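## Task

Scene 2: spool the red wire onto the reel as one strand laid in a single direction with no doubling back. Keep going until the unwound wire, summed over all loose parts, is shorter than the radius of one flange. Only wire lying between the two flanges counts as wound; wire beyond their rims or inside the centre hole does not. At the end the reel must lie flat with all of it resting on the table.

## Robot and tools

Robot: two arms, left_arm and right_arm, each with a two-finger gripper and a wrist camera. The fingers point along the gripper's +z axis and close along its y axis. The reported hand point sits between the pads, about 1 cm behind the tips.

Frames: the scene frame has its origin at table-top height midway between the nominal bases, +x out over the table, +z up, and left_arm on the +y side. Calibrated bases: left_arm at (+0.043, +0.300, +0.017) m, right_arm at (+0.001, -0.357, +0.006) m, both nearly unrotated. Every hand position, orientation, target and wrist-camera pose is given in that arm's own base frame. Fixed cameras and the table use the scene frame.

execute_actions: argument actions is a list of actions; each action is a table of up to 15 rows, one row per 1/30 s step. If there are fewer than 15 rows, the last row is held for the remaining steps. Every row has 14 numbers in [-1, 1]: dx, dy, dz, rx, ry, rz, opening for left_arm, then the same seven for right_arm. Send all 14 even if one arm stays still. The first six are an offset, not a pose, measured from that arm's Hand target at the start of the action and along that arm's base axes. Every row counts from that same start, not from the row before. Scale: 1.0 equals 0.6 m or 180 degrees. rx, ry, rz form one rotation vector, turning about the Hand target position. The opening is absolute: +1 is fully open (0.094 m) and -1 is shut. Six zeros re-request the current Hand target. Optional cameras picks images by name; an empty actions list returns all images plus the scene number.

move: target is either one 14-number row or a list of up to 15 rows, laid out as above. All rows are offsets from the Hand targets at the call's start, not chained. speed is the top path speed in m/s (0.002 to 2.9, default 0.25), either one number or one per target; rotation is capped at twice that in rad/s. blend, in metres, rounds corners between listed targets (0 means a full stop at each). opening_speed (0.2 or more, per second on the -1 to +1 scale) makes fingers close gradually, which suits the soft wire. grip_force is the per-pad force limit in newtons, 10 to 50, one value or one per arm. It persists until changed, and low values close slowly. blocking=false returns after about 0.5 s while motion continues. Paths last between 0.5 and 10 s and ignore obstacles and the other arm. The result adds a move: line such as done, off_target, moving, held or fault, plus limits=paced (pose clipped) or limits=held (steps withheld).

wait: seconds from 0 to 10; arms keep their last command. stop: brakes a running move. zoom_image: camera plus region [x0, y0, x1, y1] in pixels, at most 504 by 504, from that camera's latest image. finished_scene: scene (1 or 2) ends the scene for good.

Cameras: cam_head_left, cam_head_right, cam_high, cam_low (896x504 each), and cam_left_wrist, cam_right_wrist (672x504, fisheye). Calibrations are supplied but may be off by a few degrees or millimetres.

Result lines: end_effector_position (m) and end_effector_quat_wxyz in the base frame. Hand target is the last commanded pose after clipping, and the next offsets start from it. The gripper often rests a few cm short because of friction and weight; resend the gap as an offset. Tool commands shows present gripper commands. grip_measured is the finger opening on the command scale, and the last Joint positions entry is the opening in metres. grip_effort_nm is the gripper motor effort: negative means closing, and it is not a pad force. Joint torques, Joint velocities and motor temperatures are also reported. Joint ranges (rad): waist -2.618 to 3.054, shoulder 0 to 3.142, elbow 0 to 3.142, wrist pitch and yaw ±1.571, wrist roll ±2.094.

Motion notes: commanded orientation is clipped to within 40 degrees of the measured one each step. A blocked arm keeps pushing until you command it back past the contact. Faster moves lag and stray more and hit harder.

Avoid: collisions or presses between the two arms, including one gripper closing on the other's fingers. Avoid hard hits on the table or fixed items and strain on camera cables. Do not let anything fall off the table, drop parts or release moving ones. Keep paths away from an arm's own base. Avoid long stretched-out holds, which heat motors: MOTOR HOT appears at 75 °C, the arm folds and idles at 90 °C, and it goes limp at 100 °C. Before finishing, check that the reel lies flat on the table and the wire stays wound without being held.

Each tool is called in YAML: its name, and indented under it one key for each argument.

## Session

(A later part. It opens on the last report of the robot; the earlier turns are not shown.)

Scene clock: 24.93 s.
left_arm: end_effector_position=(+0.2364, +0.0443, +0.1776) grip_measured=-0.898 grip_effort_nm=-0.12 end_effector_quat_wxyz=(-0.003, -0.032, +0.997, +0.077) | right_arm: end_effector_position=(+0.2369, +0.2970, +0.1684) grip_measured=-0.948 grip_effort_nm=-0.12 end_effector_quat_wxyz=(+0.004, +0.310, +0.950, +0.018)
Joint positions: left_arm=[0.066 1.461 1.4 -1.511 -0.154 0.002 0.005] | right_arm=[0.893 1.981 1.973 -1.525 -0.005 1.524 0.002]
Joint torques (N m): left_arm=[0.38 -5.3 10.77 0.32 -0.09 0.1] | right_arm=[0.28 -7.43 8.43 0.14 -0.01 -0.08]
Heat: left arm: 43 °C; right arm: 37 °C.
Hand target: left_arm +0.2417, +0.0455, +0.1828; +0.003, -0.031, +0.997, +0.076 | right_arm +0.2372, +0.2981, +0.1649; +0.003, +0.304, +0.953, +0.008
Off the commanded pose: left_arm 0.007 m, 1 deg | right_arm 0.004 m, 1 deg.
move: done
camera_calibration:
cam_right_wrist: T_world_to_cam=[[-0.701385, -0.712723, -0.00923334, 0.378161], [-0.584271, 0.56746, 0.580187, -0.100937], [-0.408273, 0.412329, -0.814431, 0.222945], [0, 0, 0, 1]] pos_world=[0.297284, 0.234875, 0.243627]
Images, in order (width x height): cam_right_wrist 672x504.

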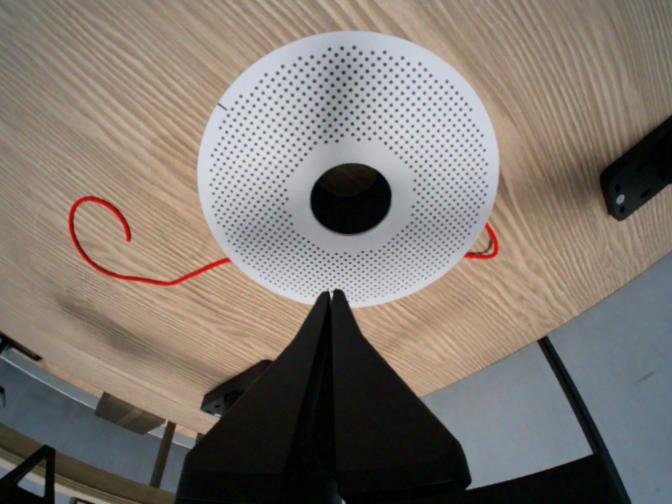

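move:
  target:
    - [0,0,0,0,0,0,-0.9, -0.013,-0.01,-0.11,0,0,0,-0.95]
    - [0,0,0,0,0,0,-0.9, -0.013,-0.01,-0.206,0,0,0,-0.95]
    - [0,0,0,0,0,0,-0.9, -0.013,-0.01,-0.206,0,0,0,-0.2]
    - [0,0,0,0,0,0,-0.9, 0.13,-0.01,-0.206,0,0,0,-0.2]
  speed: 0.12
  grip_force: [50,12]
  cameras: ["cam_right_wrist","cam_head_left"]

move:
  target:
    - [0,0,0,0,0,0,-0.9, 0,0,0,0,0,0,-0.9]
    - [0,0,0,0,0,0,-0.9, 0,0,0.22,0,0,0,-0.9]
  speed: 0.2
  grip_force: 50
  cameras: ["cam_right_wrist","cam_head_left"]

Scene clock: 29.27 s.
left_arm: end_effector_position=(+0.2364, +0.0443, +0.1776) grip_measured=-0.898 grip_effort_nm=-0.12 end_effector_quat_wxyz=(-0.003, -0.032, +0.997, +0.077) | right_arm: end_effector_position=(+0.3132, +0.2985, +0.0571) grip_measured=-0.204 grip_effort_nm=0.22 end_effector_quat_wxyz=(+0.005, +0.309, +0.951, +0.033)
Joint positions: left_arm=[0.066 1.461 1.4 -1.511 -0.154 0.002 0.005] | right_arm=[0.75 2.16 1.797 -1.145 -0.023 1.378 0.037]
Joint torques (N m): left_arm=[0.29 -5.19 10.81 0.32 -0.09 0.1] | right_arm=[-0.53 -7.57 7.47 0.25 0.12 -0.16]
Heat: left arm: 43 °C; right arm: 37 °C.
Hand target: left_arm +0.2417, +0.0455, +0.1828; +0.003, -0.031, +0.997, +0.076 | right_arm +0.3151, +0.2921, +0.0414; +0.002, +0.304, +0.953, +0.008
Off the commanded pose: left_arm 0.007 m, 1 deg | right_arm 0.017 m, 3 deg.
grip_force (N): 50, 12
move: off_target (right_arm)
camera_calibration:
cam_right_wrist: T_world_to_cam=[[-0.699016, -0.714179, -0.0363932, 0.433037], [-0.592496, 0.549919, 0.588674, 0.014737], [-0.400406, 0.433056, -0.807551, 0.153917], [0, 0, 0, 1]] pos_world=[0.373061, 0.234507, 0.13138]
Images, in order (width x height): cam_head_left 896x504, cam_right_wrist 672x504.

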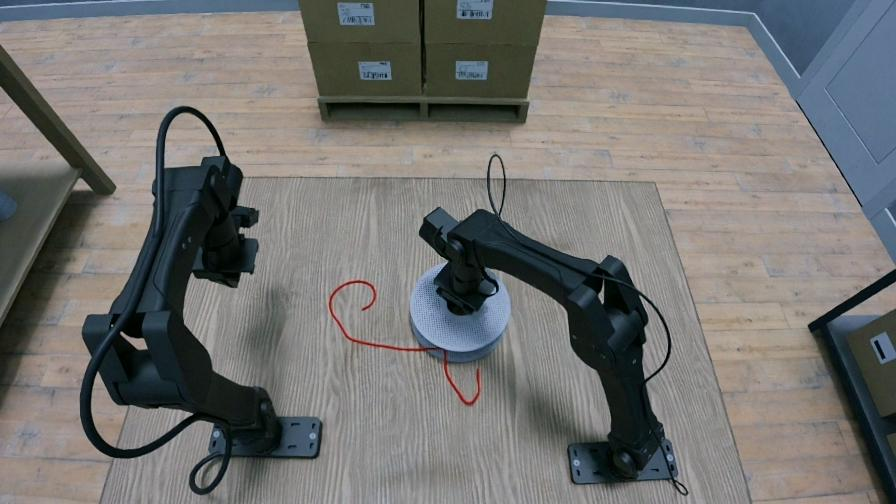

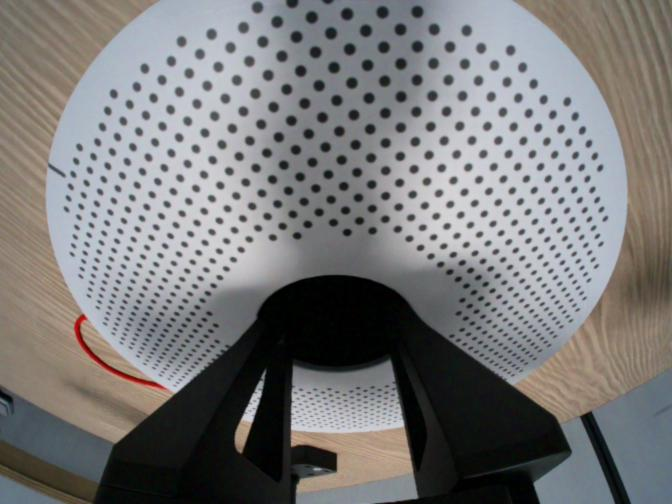

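Scene clock: 31.33 s.
left_arm: end_effector_position=(+0.2364, +0.0443, +0.1776) grip_measured=-0.898 grip_effort_nm=-0.12 end_effector_quat_wxyz=(-0.003, -0.032, +0.997, +0.077) | right_arm: end_effector_position=(+0.3132, +0.2981, +0.1585) grip_measured=-0.898 grip_effort_nm=-0.12 end_effector_quat_wxyz=(+0.011, +0.305, +0.951, +0.041)
Joint positions: left_arm=[0.066 1.461 1.4 -1.511 -0.154 0.002 0.005] | right_arm=[0.75 2.177 2.228 -1.54 -0.021 1.371 0.005]
Joint torques (N m): left_arm=[0.28 -5.22 10.78 0.32 -0.08 0.06] | right_arm=[-0.57 -13.24 7.51 0.27 0.11 -0.05]
Heat: left arm: 43 °C; right arm: 38 °C.
Hand target: left_arm +0.2417, +0.0455, +0.1828; +0.003, -0.031, +0.997, +0.076 | right_arm +0.3152, +0.2921, +0.1733; +0.003, +0.304, +0.953, +0.008
Off the commanded pose: left_arm 0.007 m, 1 deg | right_arm 0.016 m, 4 deg.
joint sent to its limit (right arm) — joint 4 (wrist pitch), lower limit. The joint targets are off in orientation, not in position.
move: off_target (right_arm)
camera_calibration:
cam_right_wrist: T_world_to_cam=[[-0.692886, -0.718876, -0.0559094, 0.438931], [-0.605725, 0.538252, 0.585987, -0.0367719], [-0.391159, 0.439888, -0.808389, 0.231063], [0, 0, 0, 1]] pos_world=[0.372238, 0.233688, 0.232877]
Images, in order (width x height): cam_head_left 896x504, cam_right_wrist 672x504.

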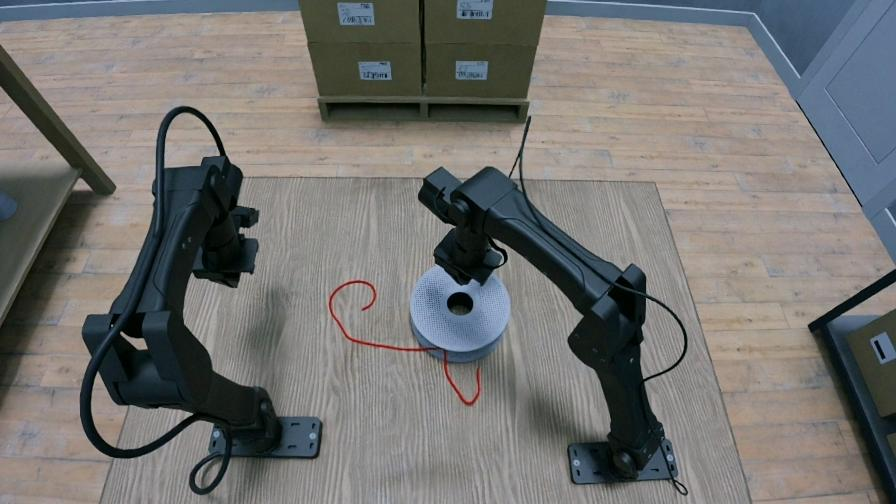

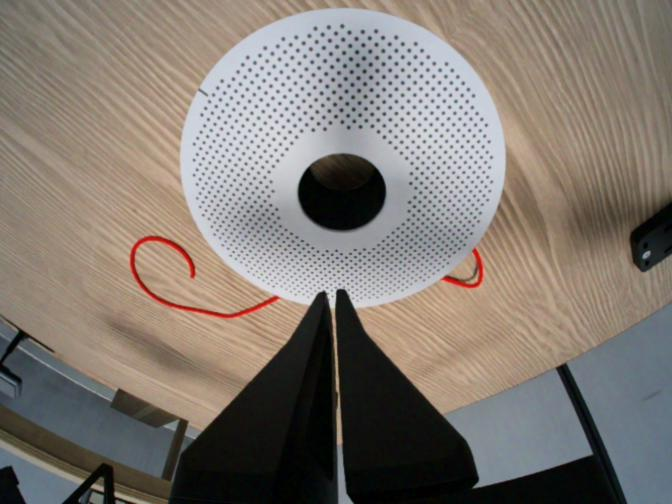

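move:
  target: [0,0,0,0,0,0,-0.9, -0.3,-0.085,0,0,0,0.26,-0.5]
  cameras: ["cam_right_wrist"]

Scene clock: 34.00 s.
left_arm: end_effector_position=(+0.2364, +0.0443, +0.1776) grip_measured=-0.898 grip_effort_nm=-0.12 end_effector_quat_wxyz=(-0.003, -0.032, +0.997, +0.077) | right_arm: end_effector_position=(+0.1370, +0.2457, +0.1698) grip_measured=-0.502 grip_effort_nm=0.13 end_effector_quat_wxyz=(-0.007, -0.092, +0.996, +0.008)
Joint positions: left_arm=[0.066 1.461 1.4 -1.511 -0.154 0.002 0.005] | right_arm=[1.045 1.613 1.523 -1.477 -0.021 0.86 0.023]
Joint torques (N m): left_arm=[0.29 -5.05 10.77 0.31 -0.14 0.09] | right_arm=[0.4 -8.27 5.46 0.21 0.04 -0.06]
Heat: left arm: 44 °C; right arm: 38 °C.
Hand target: left_arm +0.2417, +0.0455, +0.1828; +0.003, -0.031, +0.997, +0.076 | right_arm +0.1352, +0.2410, +0.1733; -0.001, -0.100, +0.995, +0.008
Off the commanded pose: left_arm 0.007 m, 1 deg | right_arm 0.006 m, 1 deg.
move: done
camera_calibration:
cam_right_wrist: T_world_to_cam=[[0.0383663, -0.999185, 0.0125837, 0.236915], [-0.810016, -0.0237236, 0.585927, 0.0442444], [-0.585151, -0.0326729, -0.810266, 0.337446], [0, 0, 0, 1]] pos_world=[0.224206, 0.248797, 0.244516]
Images, in order (width x height): cam_right_wrist 672x504.

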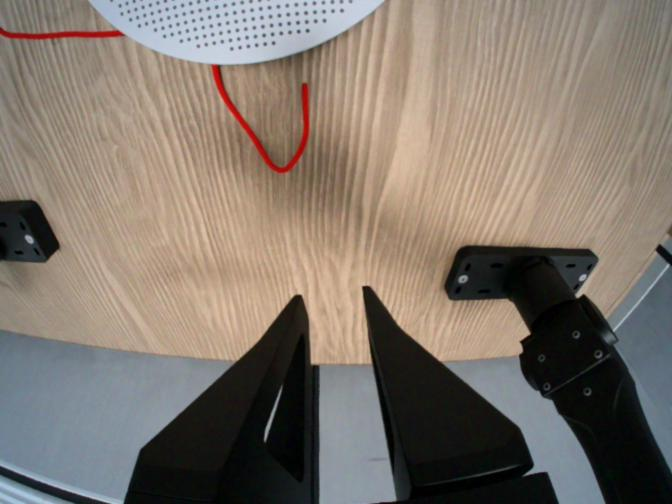

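move:
  target: [0,0,0,0,0,0,-0.9, 0.075,0.042,-0.21,0,0,0,-0.3]
  cameras: ["cam_right_wrist"]

Scene clock: 36.50 s.
left_arm: end_effector_position=(+0.2364, +0.0443, +0.1776) grip_measured=-0.898 grip_effort_nm=-0.12 end_effector_quat_wxyz=(-0.003, -0.032, +0.997, +0.077) | right_arm: end_effector_position=(+0.1772, +0.2680, +0.0523) grip_measured=-0.302 grip_effort_nm=0.13 end_effector_quat_wxyz=(-0.002, -0.097, +0.995, +0.014)
Joint positions: left_arm=[0.066 1.461 1.4 -1.511 -0.154 0.002 0.005] | right_arm=[0.972 1.783 1.245 -1.014 -0.021 0.777 0.033]
Joint torques (N m): left_arm=[0.46 -5.12 10.73 0.36 -0.1 0.09] | right_arm=[-0.47 -6.56 6 0.37 0.03 -0.09]
Heat: left arm: 44 °C; right arm: 37 °C.
Hand target: left_arm +0.2417, +0.0455, +0.1828; +0.003, -0.031, +0.997, +0.076 | right_arm +0.1803, +0.2663, +0.0473; -0.001, -0.100, +0.995, +0.008
Off the commanded pose: left_arm 0.007 m, 1 deg | right_arm 0.006 m, 1 deg.
move: done
camera_calibration:
cam_right_wrist: T_world_to_cam=[[0.0481939, -0.998838, -0.000335642, 0.257915], [-0.815217, -0.0395284, 0.577806, 0.151718], [-0.577148, -0.0275731, -0.816174, 0.263935], [0, 0, 0, 1]] pos_world=[0.263583, 0.27089, 0.12784]
Images, in order (width x height): cam_right_wrist 672x504.

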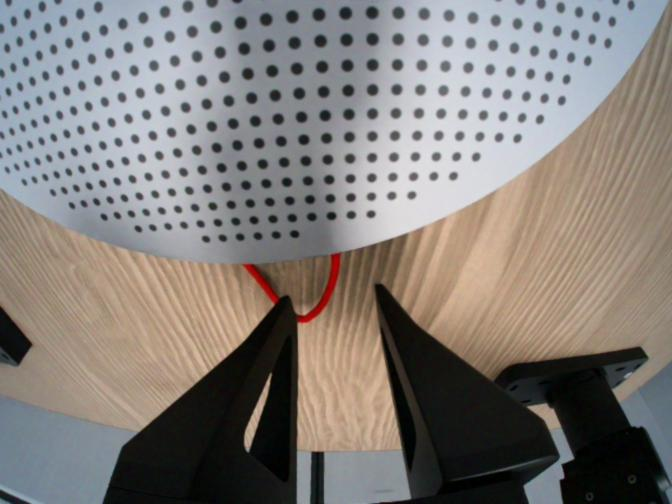

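move:
  target:
    - [0,0,0,0,0,0,-0.9, 0,0.0,-0.03,0,0,0,-0.6]
    - [0,0,0,0,0,0,-0.9, 0,0.0,-0.08,0,0,0,-0.6]
  speed: 0.1
  cameras: ["cam_right_wrist"]

Scene clock: 38.50 s.
left_arm: end_effector_position=(+0.2364, +0.0443, +0.1776) grip_measured=-0.898 grip_effort_nm=-0.12 end_effector_quat_wxyz=(-0.003, -0.032, +0.997, +0.077) | right_arm: end_effector_position=(+0.1846, +0.2734, +0.0130) grip_measured=-0.598 grip_effort_nm=-0.12 end_effector_quat_wxyz=(+0.016, -0.098, +0.995, +0.023)
Joint positions: left_arm=[0.066 1.461 1.4 -1.511 -0.154 0.002 0.005] | right_arm=[0.972 1.836 1.144 -0.823 -0.004 0.775 0.019]
Joint torques (N m): left_arm=[0.29 -5.26 10.85 0.34 -0.09 0.08] | right_arm=[-0.51 -5.42 4.6 0.37 -0.12 -0.06]
Heat: left arm: 44 °C; right arm: 37 °C.
Hand target: left_arm +0.2417, +0.0455, +0.1828; +0.003, -0.031, +0.997, +0.076 | right_arm +0.1802, +0.2663, -0.0007; -0.001, -0.100, +0.995, +0.008
Off the commanded pose: left_arm 0.007 m, 1 deg | right_arm 0.016 m, 3 deg.
move: off_target (right_arm)
camera_calibration:
cam_right_wrist: T_world_to_cam=[[0.049438, -0.998594, -0.019116, 0.262938], [-0.834819, -0.0518217, 0.548079, 0.187989], [-0.5483, -0.0111376, -0.836208, 0.226788], [0, 0, 0, 1]] pos_world=[0.268286, 0.274836, 0.0916353]
Images, in order (width x height): cam_right_wrist 672x504.

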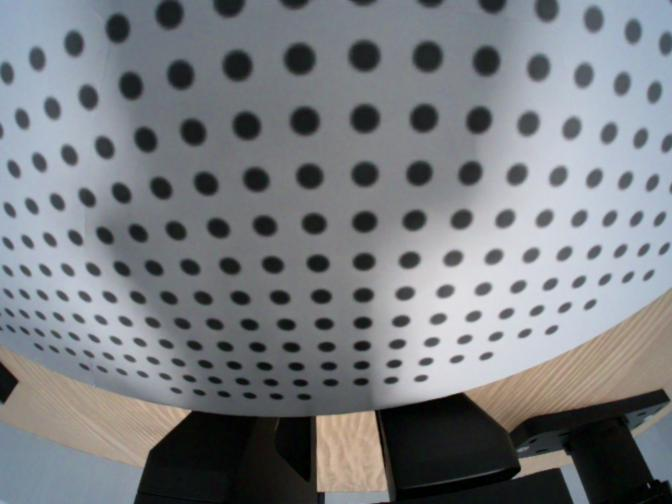

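move:
  target: [0,0,0,0,0,0,-0.9, 0,0,0,0,0,0,-1]
  cameras: ["cam_low"]

zoom_image:
  camera: "cam_low"
  region: [600, 160, 896, 300]

Scene clock: 39.17 s.
left_arm: end_effector_position=(+0.2364, +0.0443, +0.1776) grip_measured=-0.898 grip_effort_nm=-0.11 end_effector_quat_wxyz=(-0.003, -0.032, +0.997, +0.077) | right_arm: end_effector_position=(+0.1846, +0.2735, +0.0130) grip_measured=-0.954 grip_effort_nm=-1.03 end_effector_quat_wxyz=(+0.016, -0.098, +0.995, +0.023)
Joint positions: left_arm=[0.066 1.461 1.4 -1.511 -0.154 0.002 0.005] | right_arm=[0.972 1.836 1.144 -0.823 -0.004 0.775 0.002]
Joint torques (N m): left_arm=[0.31 -5.22 10.73 0.31 -0.08 0.06] | right_arm=[-0.49 -5.41 4.59 0.39 -0.11 -0.06]
Heat: left arm: 44 °C; right arm: 37 °C.
Hand target: left_arm +0.2417, +0.0455, +0.1828; +0.003, -0.031, +0.997, +0.076 | right_arm +0.1802, +0.2663, -0.0007; -0.001, -0.100, +0.995, +0.008
Off the commanded pose: left_arm 0.007 m, 1 deg | right_arm 0.016 m, 3 deg.
move: off_target (right_arm)
Images, in order (width x height): cam_low 896x504.

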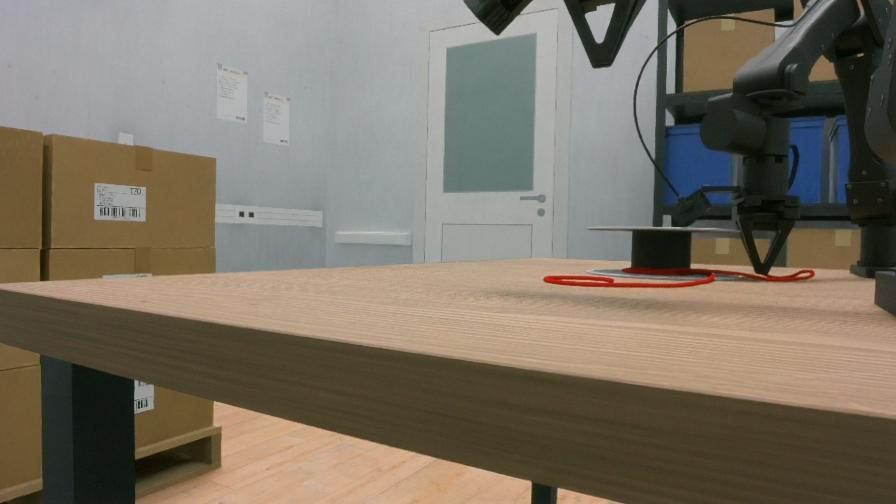

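Scaled by 1.703.

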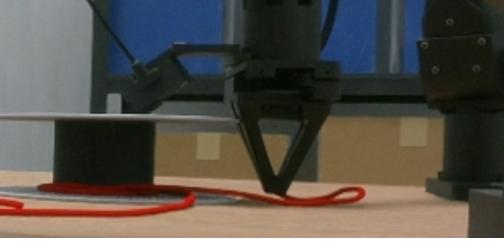

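move:
  target:
    - [0,0,0,0,0,0,-0.9, -0.067,-0.052,0.078,0,0,-0.15,-1]
    - [0,0,0,0,0,0,-0.9, -0.064,-0.117,0.078,0,0,-0.29,-1]
    - [0,0,0,0,0,0,-0.9, 0.07,-0.21,0.078,0,0,-0.29,-1]
    - [0,0,0,0,0,0,-0.9, 0.213,-0.224,0.078,0,0,-0.28,-1]
    - [0,0,0,0,0,0,-0.9, 0.311,-0.184,0.075,0,0,-0.23,-1]
  speed: 0.2
  blend: [0.015,0.015,0.02,0.02,0]
  cameras: ["cam_head_left","cam_right_wrist","cam_high"]

zoom_image:
  camera: "cam_head_left"
  region: [320, 240, 580, 440]

Scene clock: 44.30 s.
left_arm: end_effector_position=(+0.2364, +0.0443, +0.1776) grip_measured=-0.898 grip_effort_nm=-0.12 end_effector_quat_wxyz=(-0.003, -0.032, +0.997, +0.077) | right_arm: end_effector_position=(+0.3638, +0.1566, +0.0485) grip_measured=-0.954 grip_effort_nm=-1.02 end_effector_quat_wxyz=(+0.008, +0.261, +0.965, +0.012)
Joint positions: left_arm=[0.066 1.461 1.4 -1.511 -0.154 0.002 0.005] | right_arm=[0.399 2.054 1.601 -1.09 -0.01 0.928 0.002]
Joint torques (N m): left_arm=[0.25 -5.2 10.69 0.31 -0.09 0.07] | right_arm=[-0.42 -7.94 8.62 0.21 -0.06 -0.09]
Heat: left arm: 44 °C; right arm: 37 °C.
Hand target: left_arm +0.2417, +0.0455, +0.1828; +0.003, -0.031, +0.997, +0.076 | right_arm +0.3668, +0.1559, +0.0444; +0.002, +0.258, +0.966, +0.008
Off the commanded pose: left_arm 0.007 m, 1 deg | right_arm 0.005 m, 1 deg.
move: done
camera_calibration:
cam_right_wrist: T_world_to_cam=[[-0.625112, -0.780534, -0.00137933, 0.348393], [-0.642095, 0.513233, 0.569479, 0.152507], [-0.443789, 0.356874, -0.822005, 0.257101], [0, 0, 0, 1]] pos_world=[0.429807, 0.101909, 0.124969]
Images, in order (width x height): cam_head_left 896x504, cam_high 896x504, cam_right_wrist 672x504.

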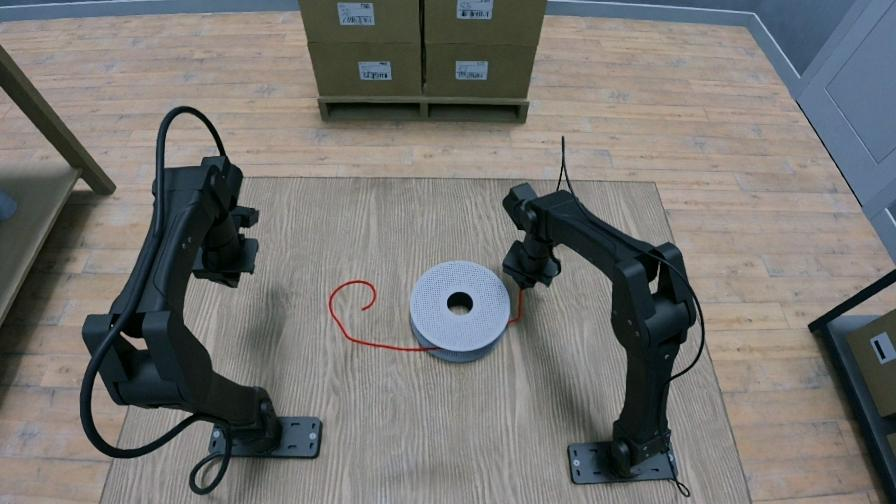

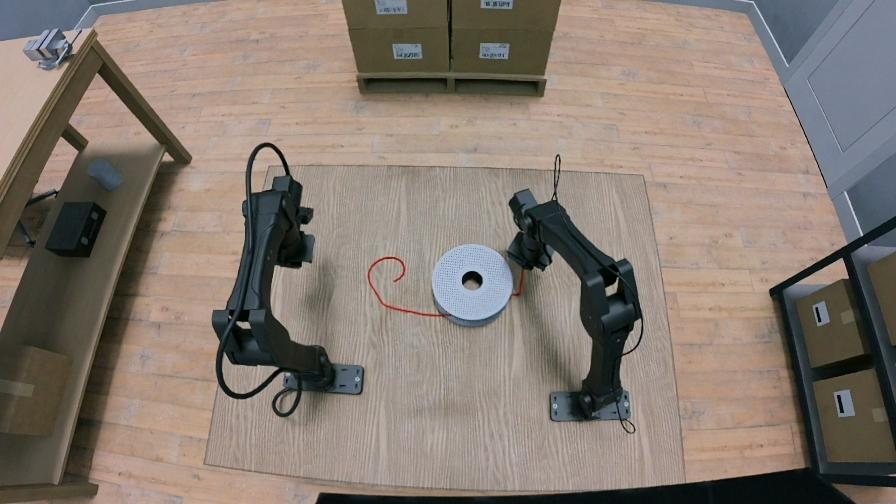

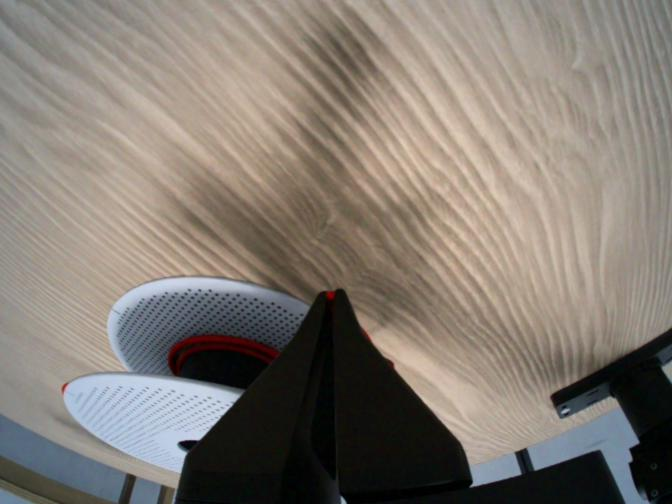

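Scaled by 1.938.

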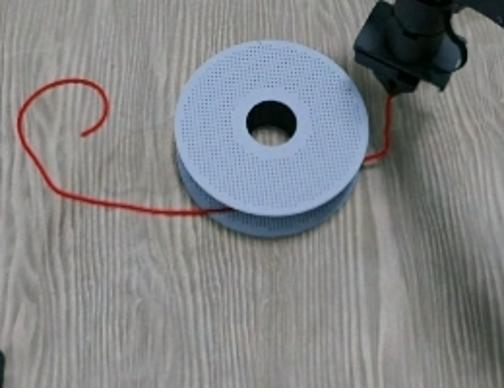

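move:
  target:
    - [0,0,0,0,0,0,-0.9, 0.088,0.065,0,0,0,0.12,-1]
    - [0,0,0,0,0,0,-0.9, 0.135,0.172,-0.01,0,0,0.27,-1]
    - [0,0,0,0,0,0,-0.9, 0.128,0.27,-0.02,0,0,0.37,-1]
  speed: 0.12
  blend: 0.02
  cameras: ["cam_head_left","cam_right_wrist"]

zoom_image:
  camera: "cam_head_left"
  region: [320, 240, 580, 440]

Scene clock: 50.17 s.
left_arm: end_effector_position=(+0.2364, +0.0443, +0.1776) grip_measured=-0.898 grip_effort_nm=-0.12 end_effector_quat_wxyz=(-0.003, -0.032, +0.997, +0.077) | right_arm: end_effector_position=(+0.4394, +0.3099, +0.0436) grip_measured=-0.954 grip_effort_nm=-1.03 end_effector_quat_wxyz=(+0.059, -0.304, +0.951, +0.026)
Joint positions: left_arm=[0.066 1.461 1.4 -1.511 -0.154 0.002 0.005] | right_arm=[0.607 2.77 2.844 -1.517 -0.015 -0.011 0.002]
Joint torques (N m): left_arm=[0.27 -5.14 10.76 0.35 -0.11 0.1] | right_arm=[0.64 -11.32 8.62 0.7 -0.08 -0.1]
Heat: left arm: 44 °C; right arm: 38 °C.
Hand target: left_arm +0.2417, +0.0455, +0.1828; +0.003, -0.031, +0.997, +0.076 | right_arm +0.4436, +0.3179, +0.0324; -0.003, -0.314, +0.949, +0.008
Off the commanded pose: left_arm 0.007 m, 1 deg | right_arm 0.014 m, 7 deg.
elbow stopped short (right arm): the move would have taken joint 3 (elbow) straighter than the controller allows.
move: off_target (right_arm)
camera_calibration:
cam_right_wrist: T_world_to_cam=[[0.453699, -0.891142, -0.00492107, 0.0757765], [-0.786918, -0.403216, 0.467094, 0.477272], [-0.418231, -0.208047, -0.884194, 0.398393], [0, 0, 0, 1]] pos_world=[0.507815, 0.342856, 0.129699]
Images, in order (width x height): cam_head_left 896x504, cam_right_wrist 672x504.

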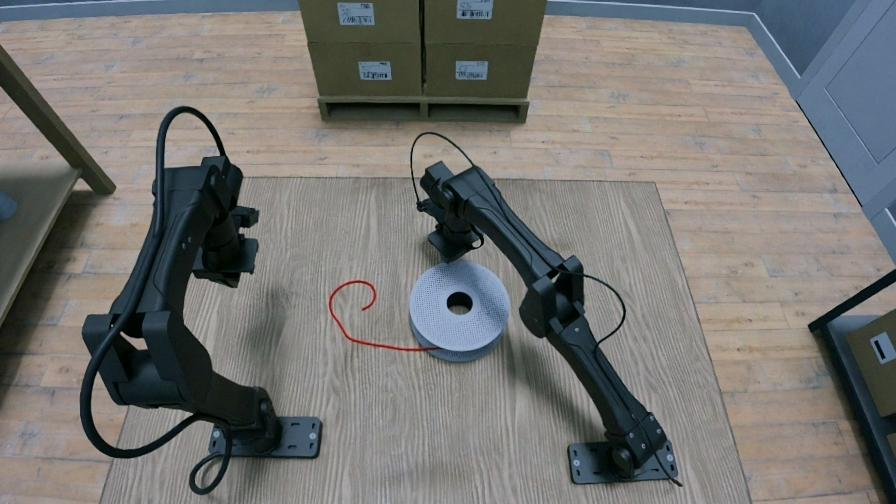

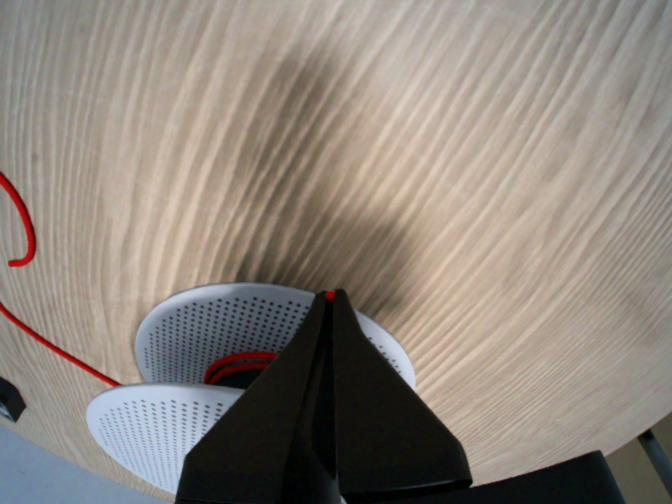

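Scaled by 1.938.

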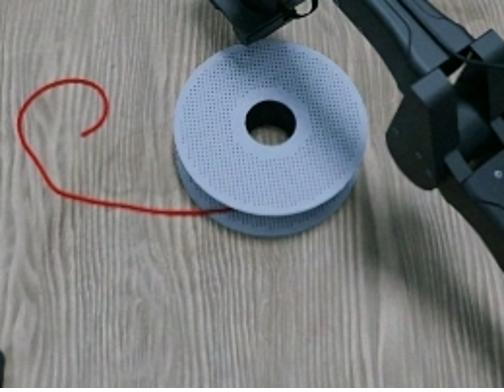

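move:
  target:
    - [0,0,0,0,0,0,-0.9, -0.005,-0.01,-0.035,0,0,0,-1]
    - [0,0,0,0,0,0,-0.9, -0.005,-0.01,-0.035,0,0,0,-0.75]
    - [0,0,0,0,0,0,-0.9, 0,-0.01,0.2,0,0,0,-0.75]
    - [0,0,0,0,0,0,-0.9, -0.3,-0.55,0.24,0,0,0,-0.75]
  speed: [0.1,0.1,0.15,0.3]
  cameras: ["cam_head_left","cam_low"]

zoom_image:
  camera: "cam_head_left"
  region: [320, 220, 580, 420]

Scene clock: 55.37 s.
left_arm: end_effector_position=(+0.2364, +0.0443, +0.1776) grip_measured=-0.898 grip_effort_nm=-0.12 end_effector_quat_wxyz=(-0.003, -0.032, +0.997, +0.077) | right_arm: end_effector_position=(+0.2693, -0.0121, +0.1737) grip_measured=-0.752 grip_effort_nm=0.13 end_effector_quat_wxyz=(-0.004, -0.310, +0.951, +0.008)
Joint positions: left_arm=[0.066 1.461 1.4 -1.511 -0.154 0.002 0.005] | right_arm=[-0.056 1.587 1.513 -1.51 -0.012 -0.686 0.012]
Joint torques (N m): left_arm=[0.39 -5.29 10.74 0.33 -0.09 0.07] | right_arm=[-0.14 -7.79 5.39 0.15 -0.05 -0.09]
Heat: left arm: 44 °C; right arm: 38 °C.
Hand target: left_arm +0.2417, +0.0455, +0.1828; +0.003, -0.031, +0.997, +0.076 | right_arm +0.2636, -0.0120, +0.1764; -0.003, -0.314, +0.949, +0.008
Off the commanded pose: left_arm 0.007 m, 1 deg | right_arm 0.006 m, 1 deg.
elbow stopped short (right arm): the move would have taken joint 3 (elbow) straighter than the controller allows.
move: done; target 2's new opening was sent with right_arm's hand 0.015 m and 6 deg from that target
Images, in order (width x height): cam_head_left 896x504, cam_low 896x504.

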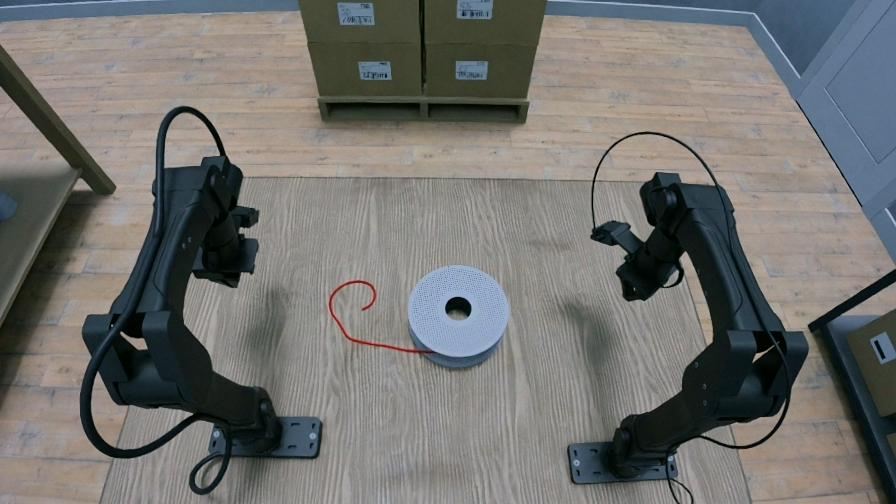

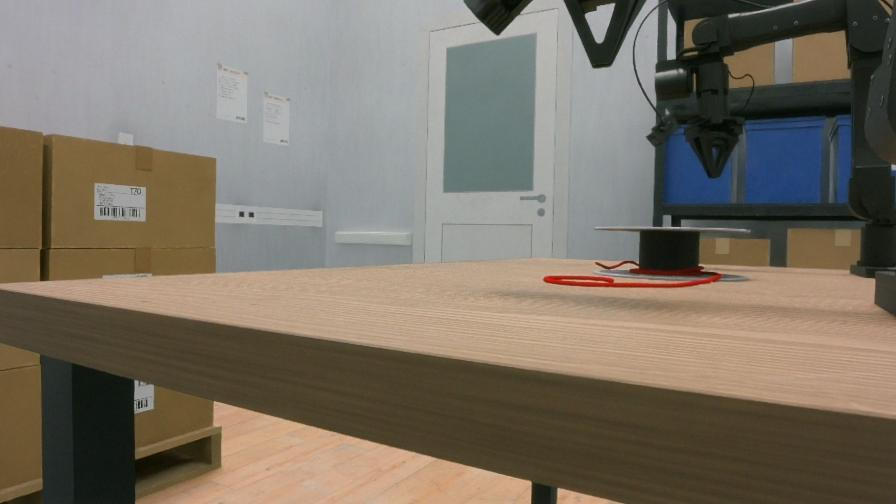

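Scaled by 1.938.

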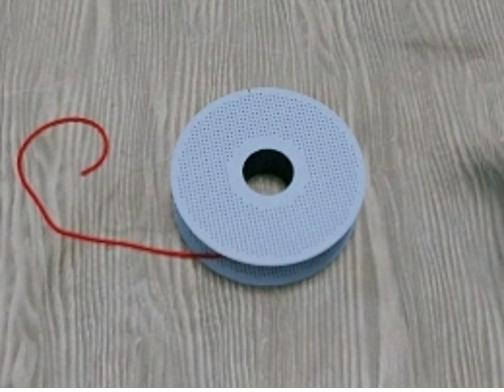

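move:
  target: [0,0,0,0,0,0,-0.9, 0.08,0.5,-0.005,0,0,-0.37,-0.95]
  speed: 0.3
  cameras: ["cam_right_wrist"]

Scene clock: 59.17 s.
left_arm: end_effector_position=(+0.2364, +0.0443, +0.1776) grip_measured=-0.898 grip_effort_nm=-0.12 end_effector_quat_wxyz=(-0.003, -0.032, +0.997, +0.077) | right_arm: end_effector_position=(+0.3077, +0.2888, +0.1771) grip_measured=-0.948 grip_effort_nm=-0.12 end_effector_quat_wxyz=(+0.022, +0.252, +0.966, +0.053)
Joint positions: left_arm=[0.066 1.461 1.4 -1.511 -0.154 0.002 0.005] | right_arm=[0.743 2.107 2.193 -1.543 -0.02 1.254 0.002]
Joint torques (N m): left_arm=[0.39 -5.24 10.74 0.32 -0.11 0.09] | right_arm=[-0.08 -8.44 8.4 0.34 0.09 0.15]
Heat: left arm: 44 °C; right arm: 38 °C.
Hand target: left_arm +0.2417, +0.0455, +0.1828; +0.003, -0.031, +0.997, +0.076 | right_arm +0.3116, +0.2880, +0.1733; +0.002, +0.258, +0.966, +0.008
Off the commanded pose: left_arm 0.007 m, 1 deg | right_arm 0.006 m, 6 deg.
joint sent to its limit (right arm) — joint 4 (wrist pitch), lower limit. The joint targets are off in orientation, not in position.
move: off_target (right_arm)
camera_calibration:
cam_right_wrist: T_world_to_cam=[[-0.608195, -0.789042, -0.0866664, 0.429134], [-0.679068, 0.46065, 0.571548, 0.00160629], [-0.411053, 0.406465, -0.815979, 0.265242], [0, 0, 0, 1]] pos_world=[0.371116, 0.230053, 0.252705]
Images, in order (width x height): cam_right_wrist 672x504.

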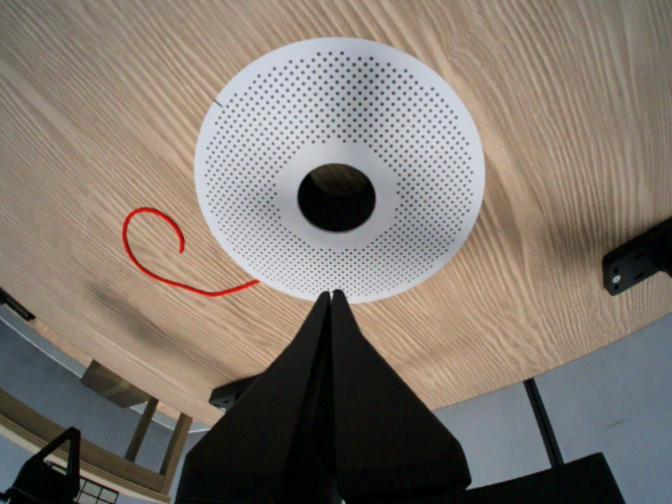

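move:
  target:
    - [0,0,0,0,0,0,-0.9, 0.003,0.014,-0.12,0,0,0,-0.95]
    - [0,0,0,0,0,0,-0.9, 0.003,0.014,-0.22,0,0,0,-0.95]
    - [0,0,0,0,0,0,-0.9, 0.003,0.014,-0.22,0,0,0,-0.2]
    - [0,0,0,0,0,0,-0.9, -0.09,0.014,-0.22,0,0,0,-0.2]
  speed: 0.12
  grip_force: [50,12]
  cameras: ["cam_right_wrist"]

move:
  target:
    - [0,0,0,0,0,0,-0.9, 0,0,0,0,0,0,-0.9]
    - [0,0,0,0,0,0,-0.9, 0,0,0.22,0,0,0,-0.9]
    - [0,0,0,0,0,0,-0.9, -0.02,-0.45,0.22,0,0,0,-0.9]
  speed: 0.25
  grip_force: 50
  cameras: ["cam_head_left","cam_left_wrist"]

Scene clock: 63.27 s.
left_arm: end_effector_position=(+0.2364, +0.0443, +0.1776) grip_measured=-0.898 grip_effort_nm=-0.12 end_effector_quat_wxyz=(-0.003, -0.032, +0.997, +0.077) | right_arm: end_effector_position=(+0.2693, +0.3045, +0.0558) grip_measured=-0.206 grip_effort_nm=0.34 end_effector_quat_wxyz=(+0.016, +0.253, +0.967, +0.033)
Joint positions: left_arm=[0.066 1.461 1.4 -1.511 -0.154 0.002 0.005] | right_arm=[0.843 2.046 1.616 -1.068 -0.002 1.355 0.037]
Joint torques (N m): left_arm=[0.38 -5.19 10.74 0.27 -0.11 0.08] | right_arm=[0.72 -9.07 3.43 0.31 -0.06 0.25]
Heat: left arm: 44 °C; right arm: 38 °C.
Hand target: left_arm +0.2417, +0.0455, +0.1828; +0.003, -0.031, +0.997, +0.076 | right_arm +0.2577, +0.2963, +0.0413; +0.002, +0.258, +0.966, +0.008
Off the commanded pose: left_arm 0.007 m, 1 deg | right_arm 0.020 m, 3 deg.
grip_force (N): 50, 12
move: off_target (right_arm); target 3's new opening was sent with right_arm's hand 0.012 m and 2 deg from that target
camera_calibration:
cam_right_wrist: T_world_to_cam=[[-0.611285, -0.790136, -0.0448884, 0.406407], [-0.665367, 0.482391, 0.569724, 0.0274903], [-0.428506, 0.378131, -0.820609, 0.157643], [0, 0, 0, 1]] pos_world=[0.334272, 0.248246, 0.131944]
Images, in order (width x height): cam_right_wrist 672x504.

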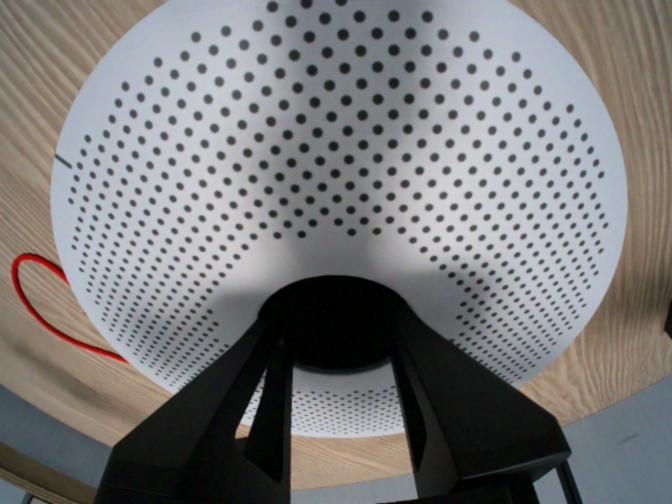

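Scene clock: 67.17 s.
left_arm: end_effector_position=(+0.2364, +0.0443, +0.1776) grip_measured=-0.898 grip_effort_nm=-0.12 end_effector_quat_wxyz=(-0.003, -0.032, +0.997, +0.077) | right_arm: end_effector_position=(+0.2508, +0.0272, +0.1705) grip_measured=-0.898 grip_effort_nm=-0.12 end_effector_quat_wxyz=(+0.000, +0.262, +0.965, +0.006)
Joint positions: left_arm=[0.066 1.461 1.4 -1.511 -0.154 0.002 0.005] | right_arm=[0.097 1.504 1.419 -1.482 -0.01 0.627 0.005]
Joint torques (N m): left_arm=[0.23 -5.31 10.89 0.32 -0.09 0.08] | right_arm=[-0.36 -7.19 5.52 0.2 -0.09 -0.05]
Heat: left arm: 44 °C; right arm: 38 °C.
Hand target: left_arm +0.2417, +0.0455, +0.1828; +0.003, -0.031, +0.997, +0.076 | right_arm +0.2456, +0.0263, +0.1732; +0.002, +0.258, +0.966, +0.008
Off the commanded pose: left_arm 0.007 m, 1 deg | right_arm 0.006 m, 1 deg.
move: done
camera_calibration:
cam_left_wrist: T_world_to_cam=[[-0.0705666, -0.986212, -0.149689, 0.088274], [-0.795417, -0.0349217, 0.605056, 0.10323], [-0.601941, 0.161762, -0.781985, 0.381468], [0, 0, 0, 1]] pos_world=[0.317961, 0.028955, 0.249056]
Images, in order (width x height): cam_head_left 896x504, cam_left_wrist 672x504.

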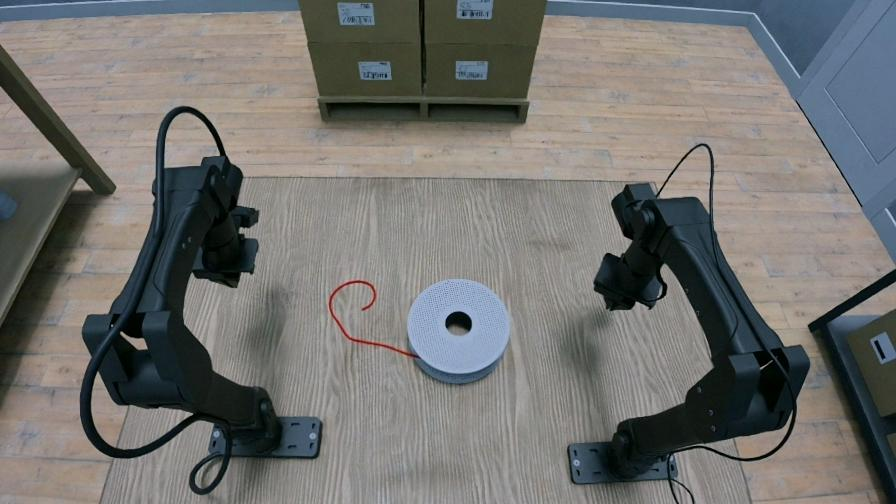

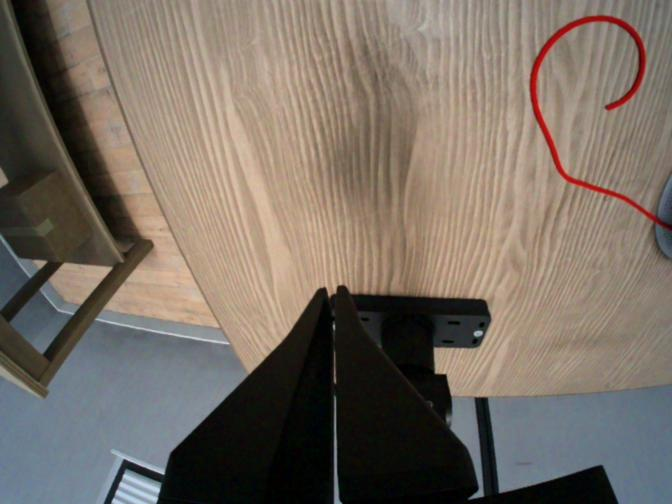

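move:
  target: [0.055,-0.36,-0.02,0,0,-0.18,-0.5, 0,0,0,0,0,0,-0.9]
  cameras: ["cam_left_wrist"]

Scene clock: 69.30 s.
left_arm: end_effector_position=(+0.2687, -0.1673, +0.1683) grip_measured=-0.502 grip_effort_nm=0.09 end_effector_quat_wxyz=(+0.019, +0.251, +0.965, +0.074) | right_arm: end_effector_position=(+0.2508, +0.0272, +0.1705) grip_measured=-0.898 grip_effort_nm=-0.12 end_effector_quat_wxyz=(+0.000, +0.262, +0.965, +0.006)
Joint positions: left_arm=[-0.645 1.768 1.684 -1.509 -0.15 -0.138 0.023] | right_arm=[0.097 1.504 1.419 -1.482 -0.01 0.626 0.005]
Joint torques (N m): left_arm=[-0.05 -8.23 10.66 0.38 -0.12 0.01] | right_arm=[-0.35 -7.16 5.5 0.19 -0.07 -0.07]
Heat: left arm: 44 °C; right arm: 37 °C.
Hand target: left_arm +0.2746, -0.1706, +0.1708; +0.024, +0.248, +0.966, +0.072 | right_arm +0.2456, +0.0263, +0.1732; +0.002, +0.258, +0.966, +0.008
Off the commanded pose: left_arm 0.007 m, 1 deg | right_arm 0.006 m, 1 deg.
move: done
camera_calibration:
cam_left_wrist: T_world_to_cam=[[-0.594163, -0.790656, -0.14776, 0.0534995], [-0.686591, 0.402854, 0.605228, 0.171132], [-0.419001, 0.461055, -0.782219, 0.428807], [0, 0, 0, 1]] pos_world=[0.328956, -0.224345, 0.239752]
Images, in order (width x height): cam_left_wrist 672x504.

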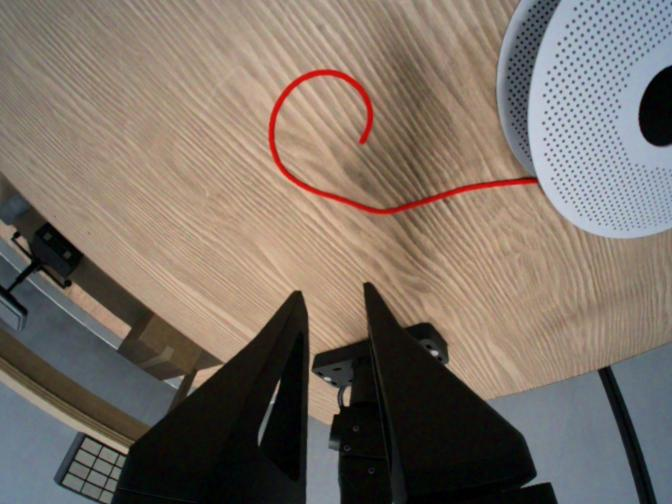

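move:
  target: [0.026,-0.02,-0.21,0,0,-0.05,-0.4, 0,0,0,0,0,0,-0.9]
  cameras: ["cam_left_wrist"]

Scene clock: 72.77 s.
left_arm: end_effector_position=(+0.2896, -0.1830, +0.0517) grip_measured=-0.402 grip_effort_nm=0.10 end_effector_quat_wxyz=(+0.032, +0.321, +0.944, +0.068) | right_arm: end_effector_position=(+0.2508, +0.0272, +0.1705) grip_measured=-0.898 grip_effort_nm=-0.12 end_effector_quat_wxyz=(+0.000, +0.262, +0.965, +0.006)
Joint positions: left_arm=[-0.645 1.859 1.332 -1.025 -0.15 0.011 0.028] | right_arm=[0.097 1.504 1.419 -1.482 -0.01 0.626 0.005]
Joint torques (N m): left_arm=[0.14 -9.46 6.53 0.64 -0.12 0.05] | right_arm=[-0.36 -7.16 5.52 0.2 -0.08 -0.08]
Heat: left arm: 44 °C; right arm: 37 °C.
Hand target: left_arm +0.2902, -0.1825, +0.0448; +0.029, +0.323, +0.943, +0.070 | right_arm +0.2456, +0.0263, +0.1732; +0.002, +0.258, +0.966, +0.008
Off the commanded pose: left_arm 0.007 m, 0 deg | right_arm 0.006 m, 1 deg.
move: done
camera_calibration:
cam_left_wrist: T_world_to_cam=[[-0.701405, -0.697056, -0.148811, 0.0845537], [-0.628354, 0.506161, 0.590739, 0.26512], [-0.336456, 0.507853, -0.793021, 0.3388], [0, 0, 0, 1]] pos_world=[0.339887, -0.247316, 0.124642]
Images, in order (width x height): cam_left_wrist 672x504.

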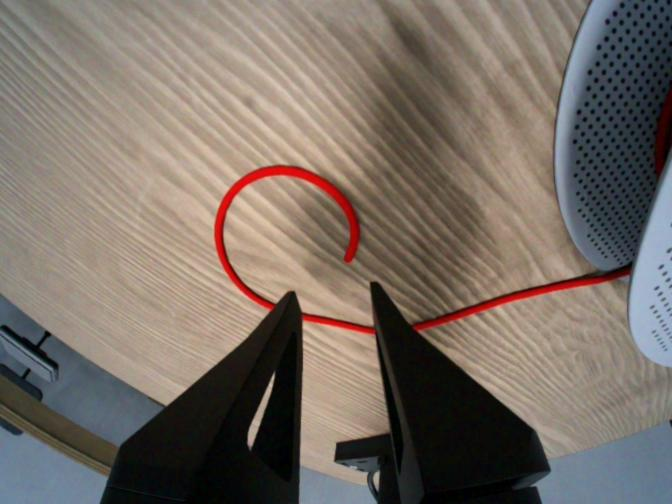

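move:
  target:
    - [0,0,-0.09,0,0,0,-0.4, 0,0,0,0,0,0,-0.9]
    - [0,0,-0.09,0,0,0,-1, 0,0,0,0,0,0,-0.9]
  speed: 0.1
  cameras: ["cam_left_wrist"]

Scene clock: 75.10 s.
left_arm: end_effector_position=(+0.2882, -0.1821, +0.0012) grip_measured=-0.960 grip_effort_nm=-1.04 end_effector_quat_wxyz=(+0.028, +0.322, +0.944, +0.069) | right_arm: end_effector_position=(+0.2508, +0.0272, +0.1705) grip_measured=-0.898 grip_effort_nm=-0.12 end_effector_quat_wxyz=(+0.000, +0.262, +0.965, +0.006)
Joint positions: left_arm=[-0.645 1.932 1.215 -0.843 -0.15 0.012 0.002] | right_arm=[0.097 1.504 1.419 -1.482 -0.01 0.626 0.005]
Joint torques (N m): left_arm=[0.14 -8.94 5.75 0.82 -0.13 0.05] | right_arm=[-0.36 -7.17 5.53 0.19 -0.09 -0.08]
Heat: left arm: 44 °C; right arm: 37 °C.
Hand target: left_arm +0.2902, -0.1826, -0.0092; +0.029, +0.323, +0.943, +0.070 | right_arm +0.2456, +0.0263, +0.1732; +0.002, +0.258, +0.966, +0.008
Off the commanded pose: left_arm 0.011 m, 0 deg | right_arm 0.006 m, 1 deg.
move: off_target (left_arm); target 2's new opening was sent with left_arm's hand 0.012 m and 1 deg from that target
camera_calibration:
cam_left_wrist: T_world_to_cam=[[-0.703426, -0.695336, -0.147306, 0.0776004], [-0.623586, 0.504293, 0.597352, 0.291879], [-0.341075, 0.512051, -0.788335, 0.299959], [0, 0, 0, 1]] pos_world=[0.338907, -0.246829, 0.0735445]
Images, in order (width x height): cam_left_wrist 672x504.

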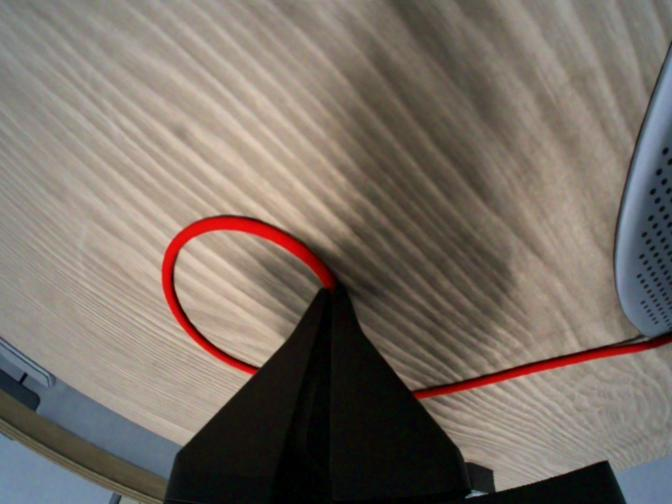

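move:
  target:
    - [0,0,0.06,0,0,0,-1, 0,0,0,0,0,0,-0.9]
    - [0.208,0.06,0.095,0,0,-0.15,-1, 0,0,0,0,0,0,-0.9]
    - [0.275,-0.13,0.095,0,0,-0.35,-1, 0,0,0,0,0,0,-0.9]
    - [0.183,-0.33,0.095,0,0,-0.5,-1, 0,0,0,0,0,0,-0.9]
  speed: 0.15
  blend: [0.01,0.02,0.03,0]
  cameras: ["cam_head_left","cam_left_wrist","cam_low"]

Scene clock: 81.97 s.
left_arm: end_effector_position=(+0.4020, -0.3792, +0.0606) grip_measured=-0.960 grip_effort_nm=-1.04 end_effector_quat_wxyz=(+0.094, +0.891, +0.442, +0.046) | right_arm: end_effector_position=(+0.2508, +0.0272, +0.1705) grip_measured=-0.898 grip_effort_nm=-0.12 end_effector_quat_wxyz=(+0.000, +0.262, +0.965, +0.006)
Joint positions: left_arm=[-0.766 2.738 2.836 -1.46 -0.023 1.458 0.002] | right_arm=[0.097 1.504 1.419 -1.482 -0.01 0.626 0.005]
Joint torques (N m): left_arm=[0.18 -14.38 10.89 0.65 0.19 0.11] | right_arm=[-0.36 -7.15 5.5 0.2 -0.08 -0.08]
Heat: left arm: 44 °C; right arm: 37 °C.
Hand target: left_arm +0.4000, -0.3805, +0.0477; +0.070, +0.895, +0.439, +0.029 | right_arm +0.2456, +0.0263, +0.1732; +0.002, +0.258, +0.966, +0.008
Off the commanded pose: left_arm 0.013 m, 3 deg | right_arm 0.006 m, 1 deg.
move: off_target (left_arm)
camera_calibration:
cam_left_wrist: T_world_to_cam=[[-0.691252, 0.693035, -0.204628, 0.554334], [0.468246, 0.645271, 0.603631, 0.0409464], [0.550378, 0.321445, -0.770556, 0.0548187], [0, 0, 0, 1]] pos_world=[0.333841, -0.428216, 0.130957]
Images, in order (width x height): cam_head_left 896x504, cam_low 896x504, cam_left_wrist 672x504.

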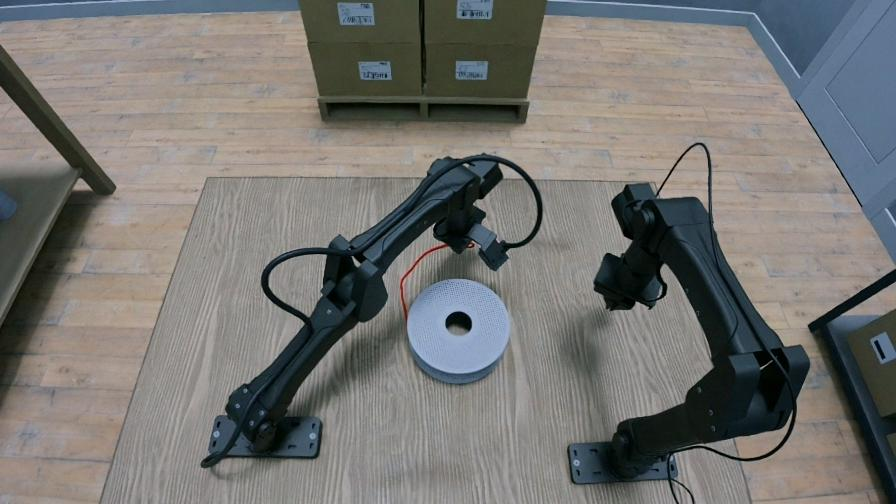

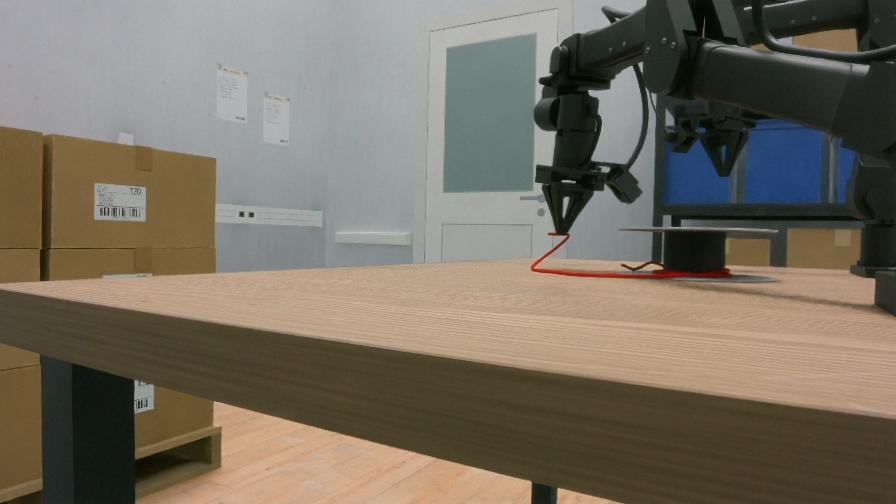

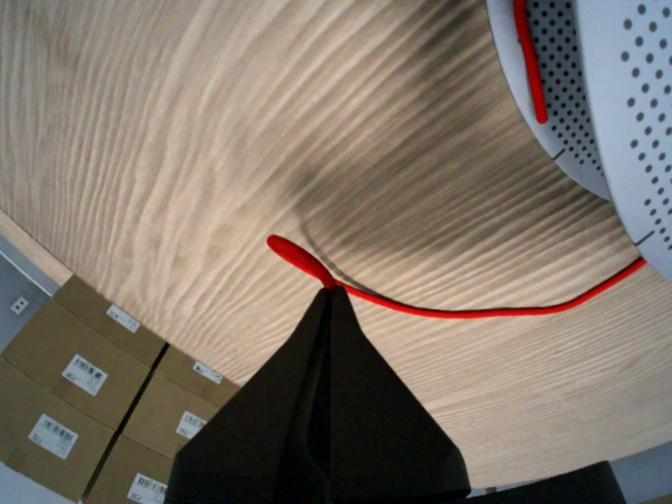

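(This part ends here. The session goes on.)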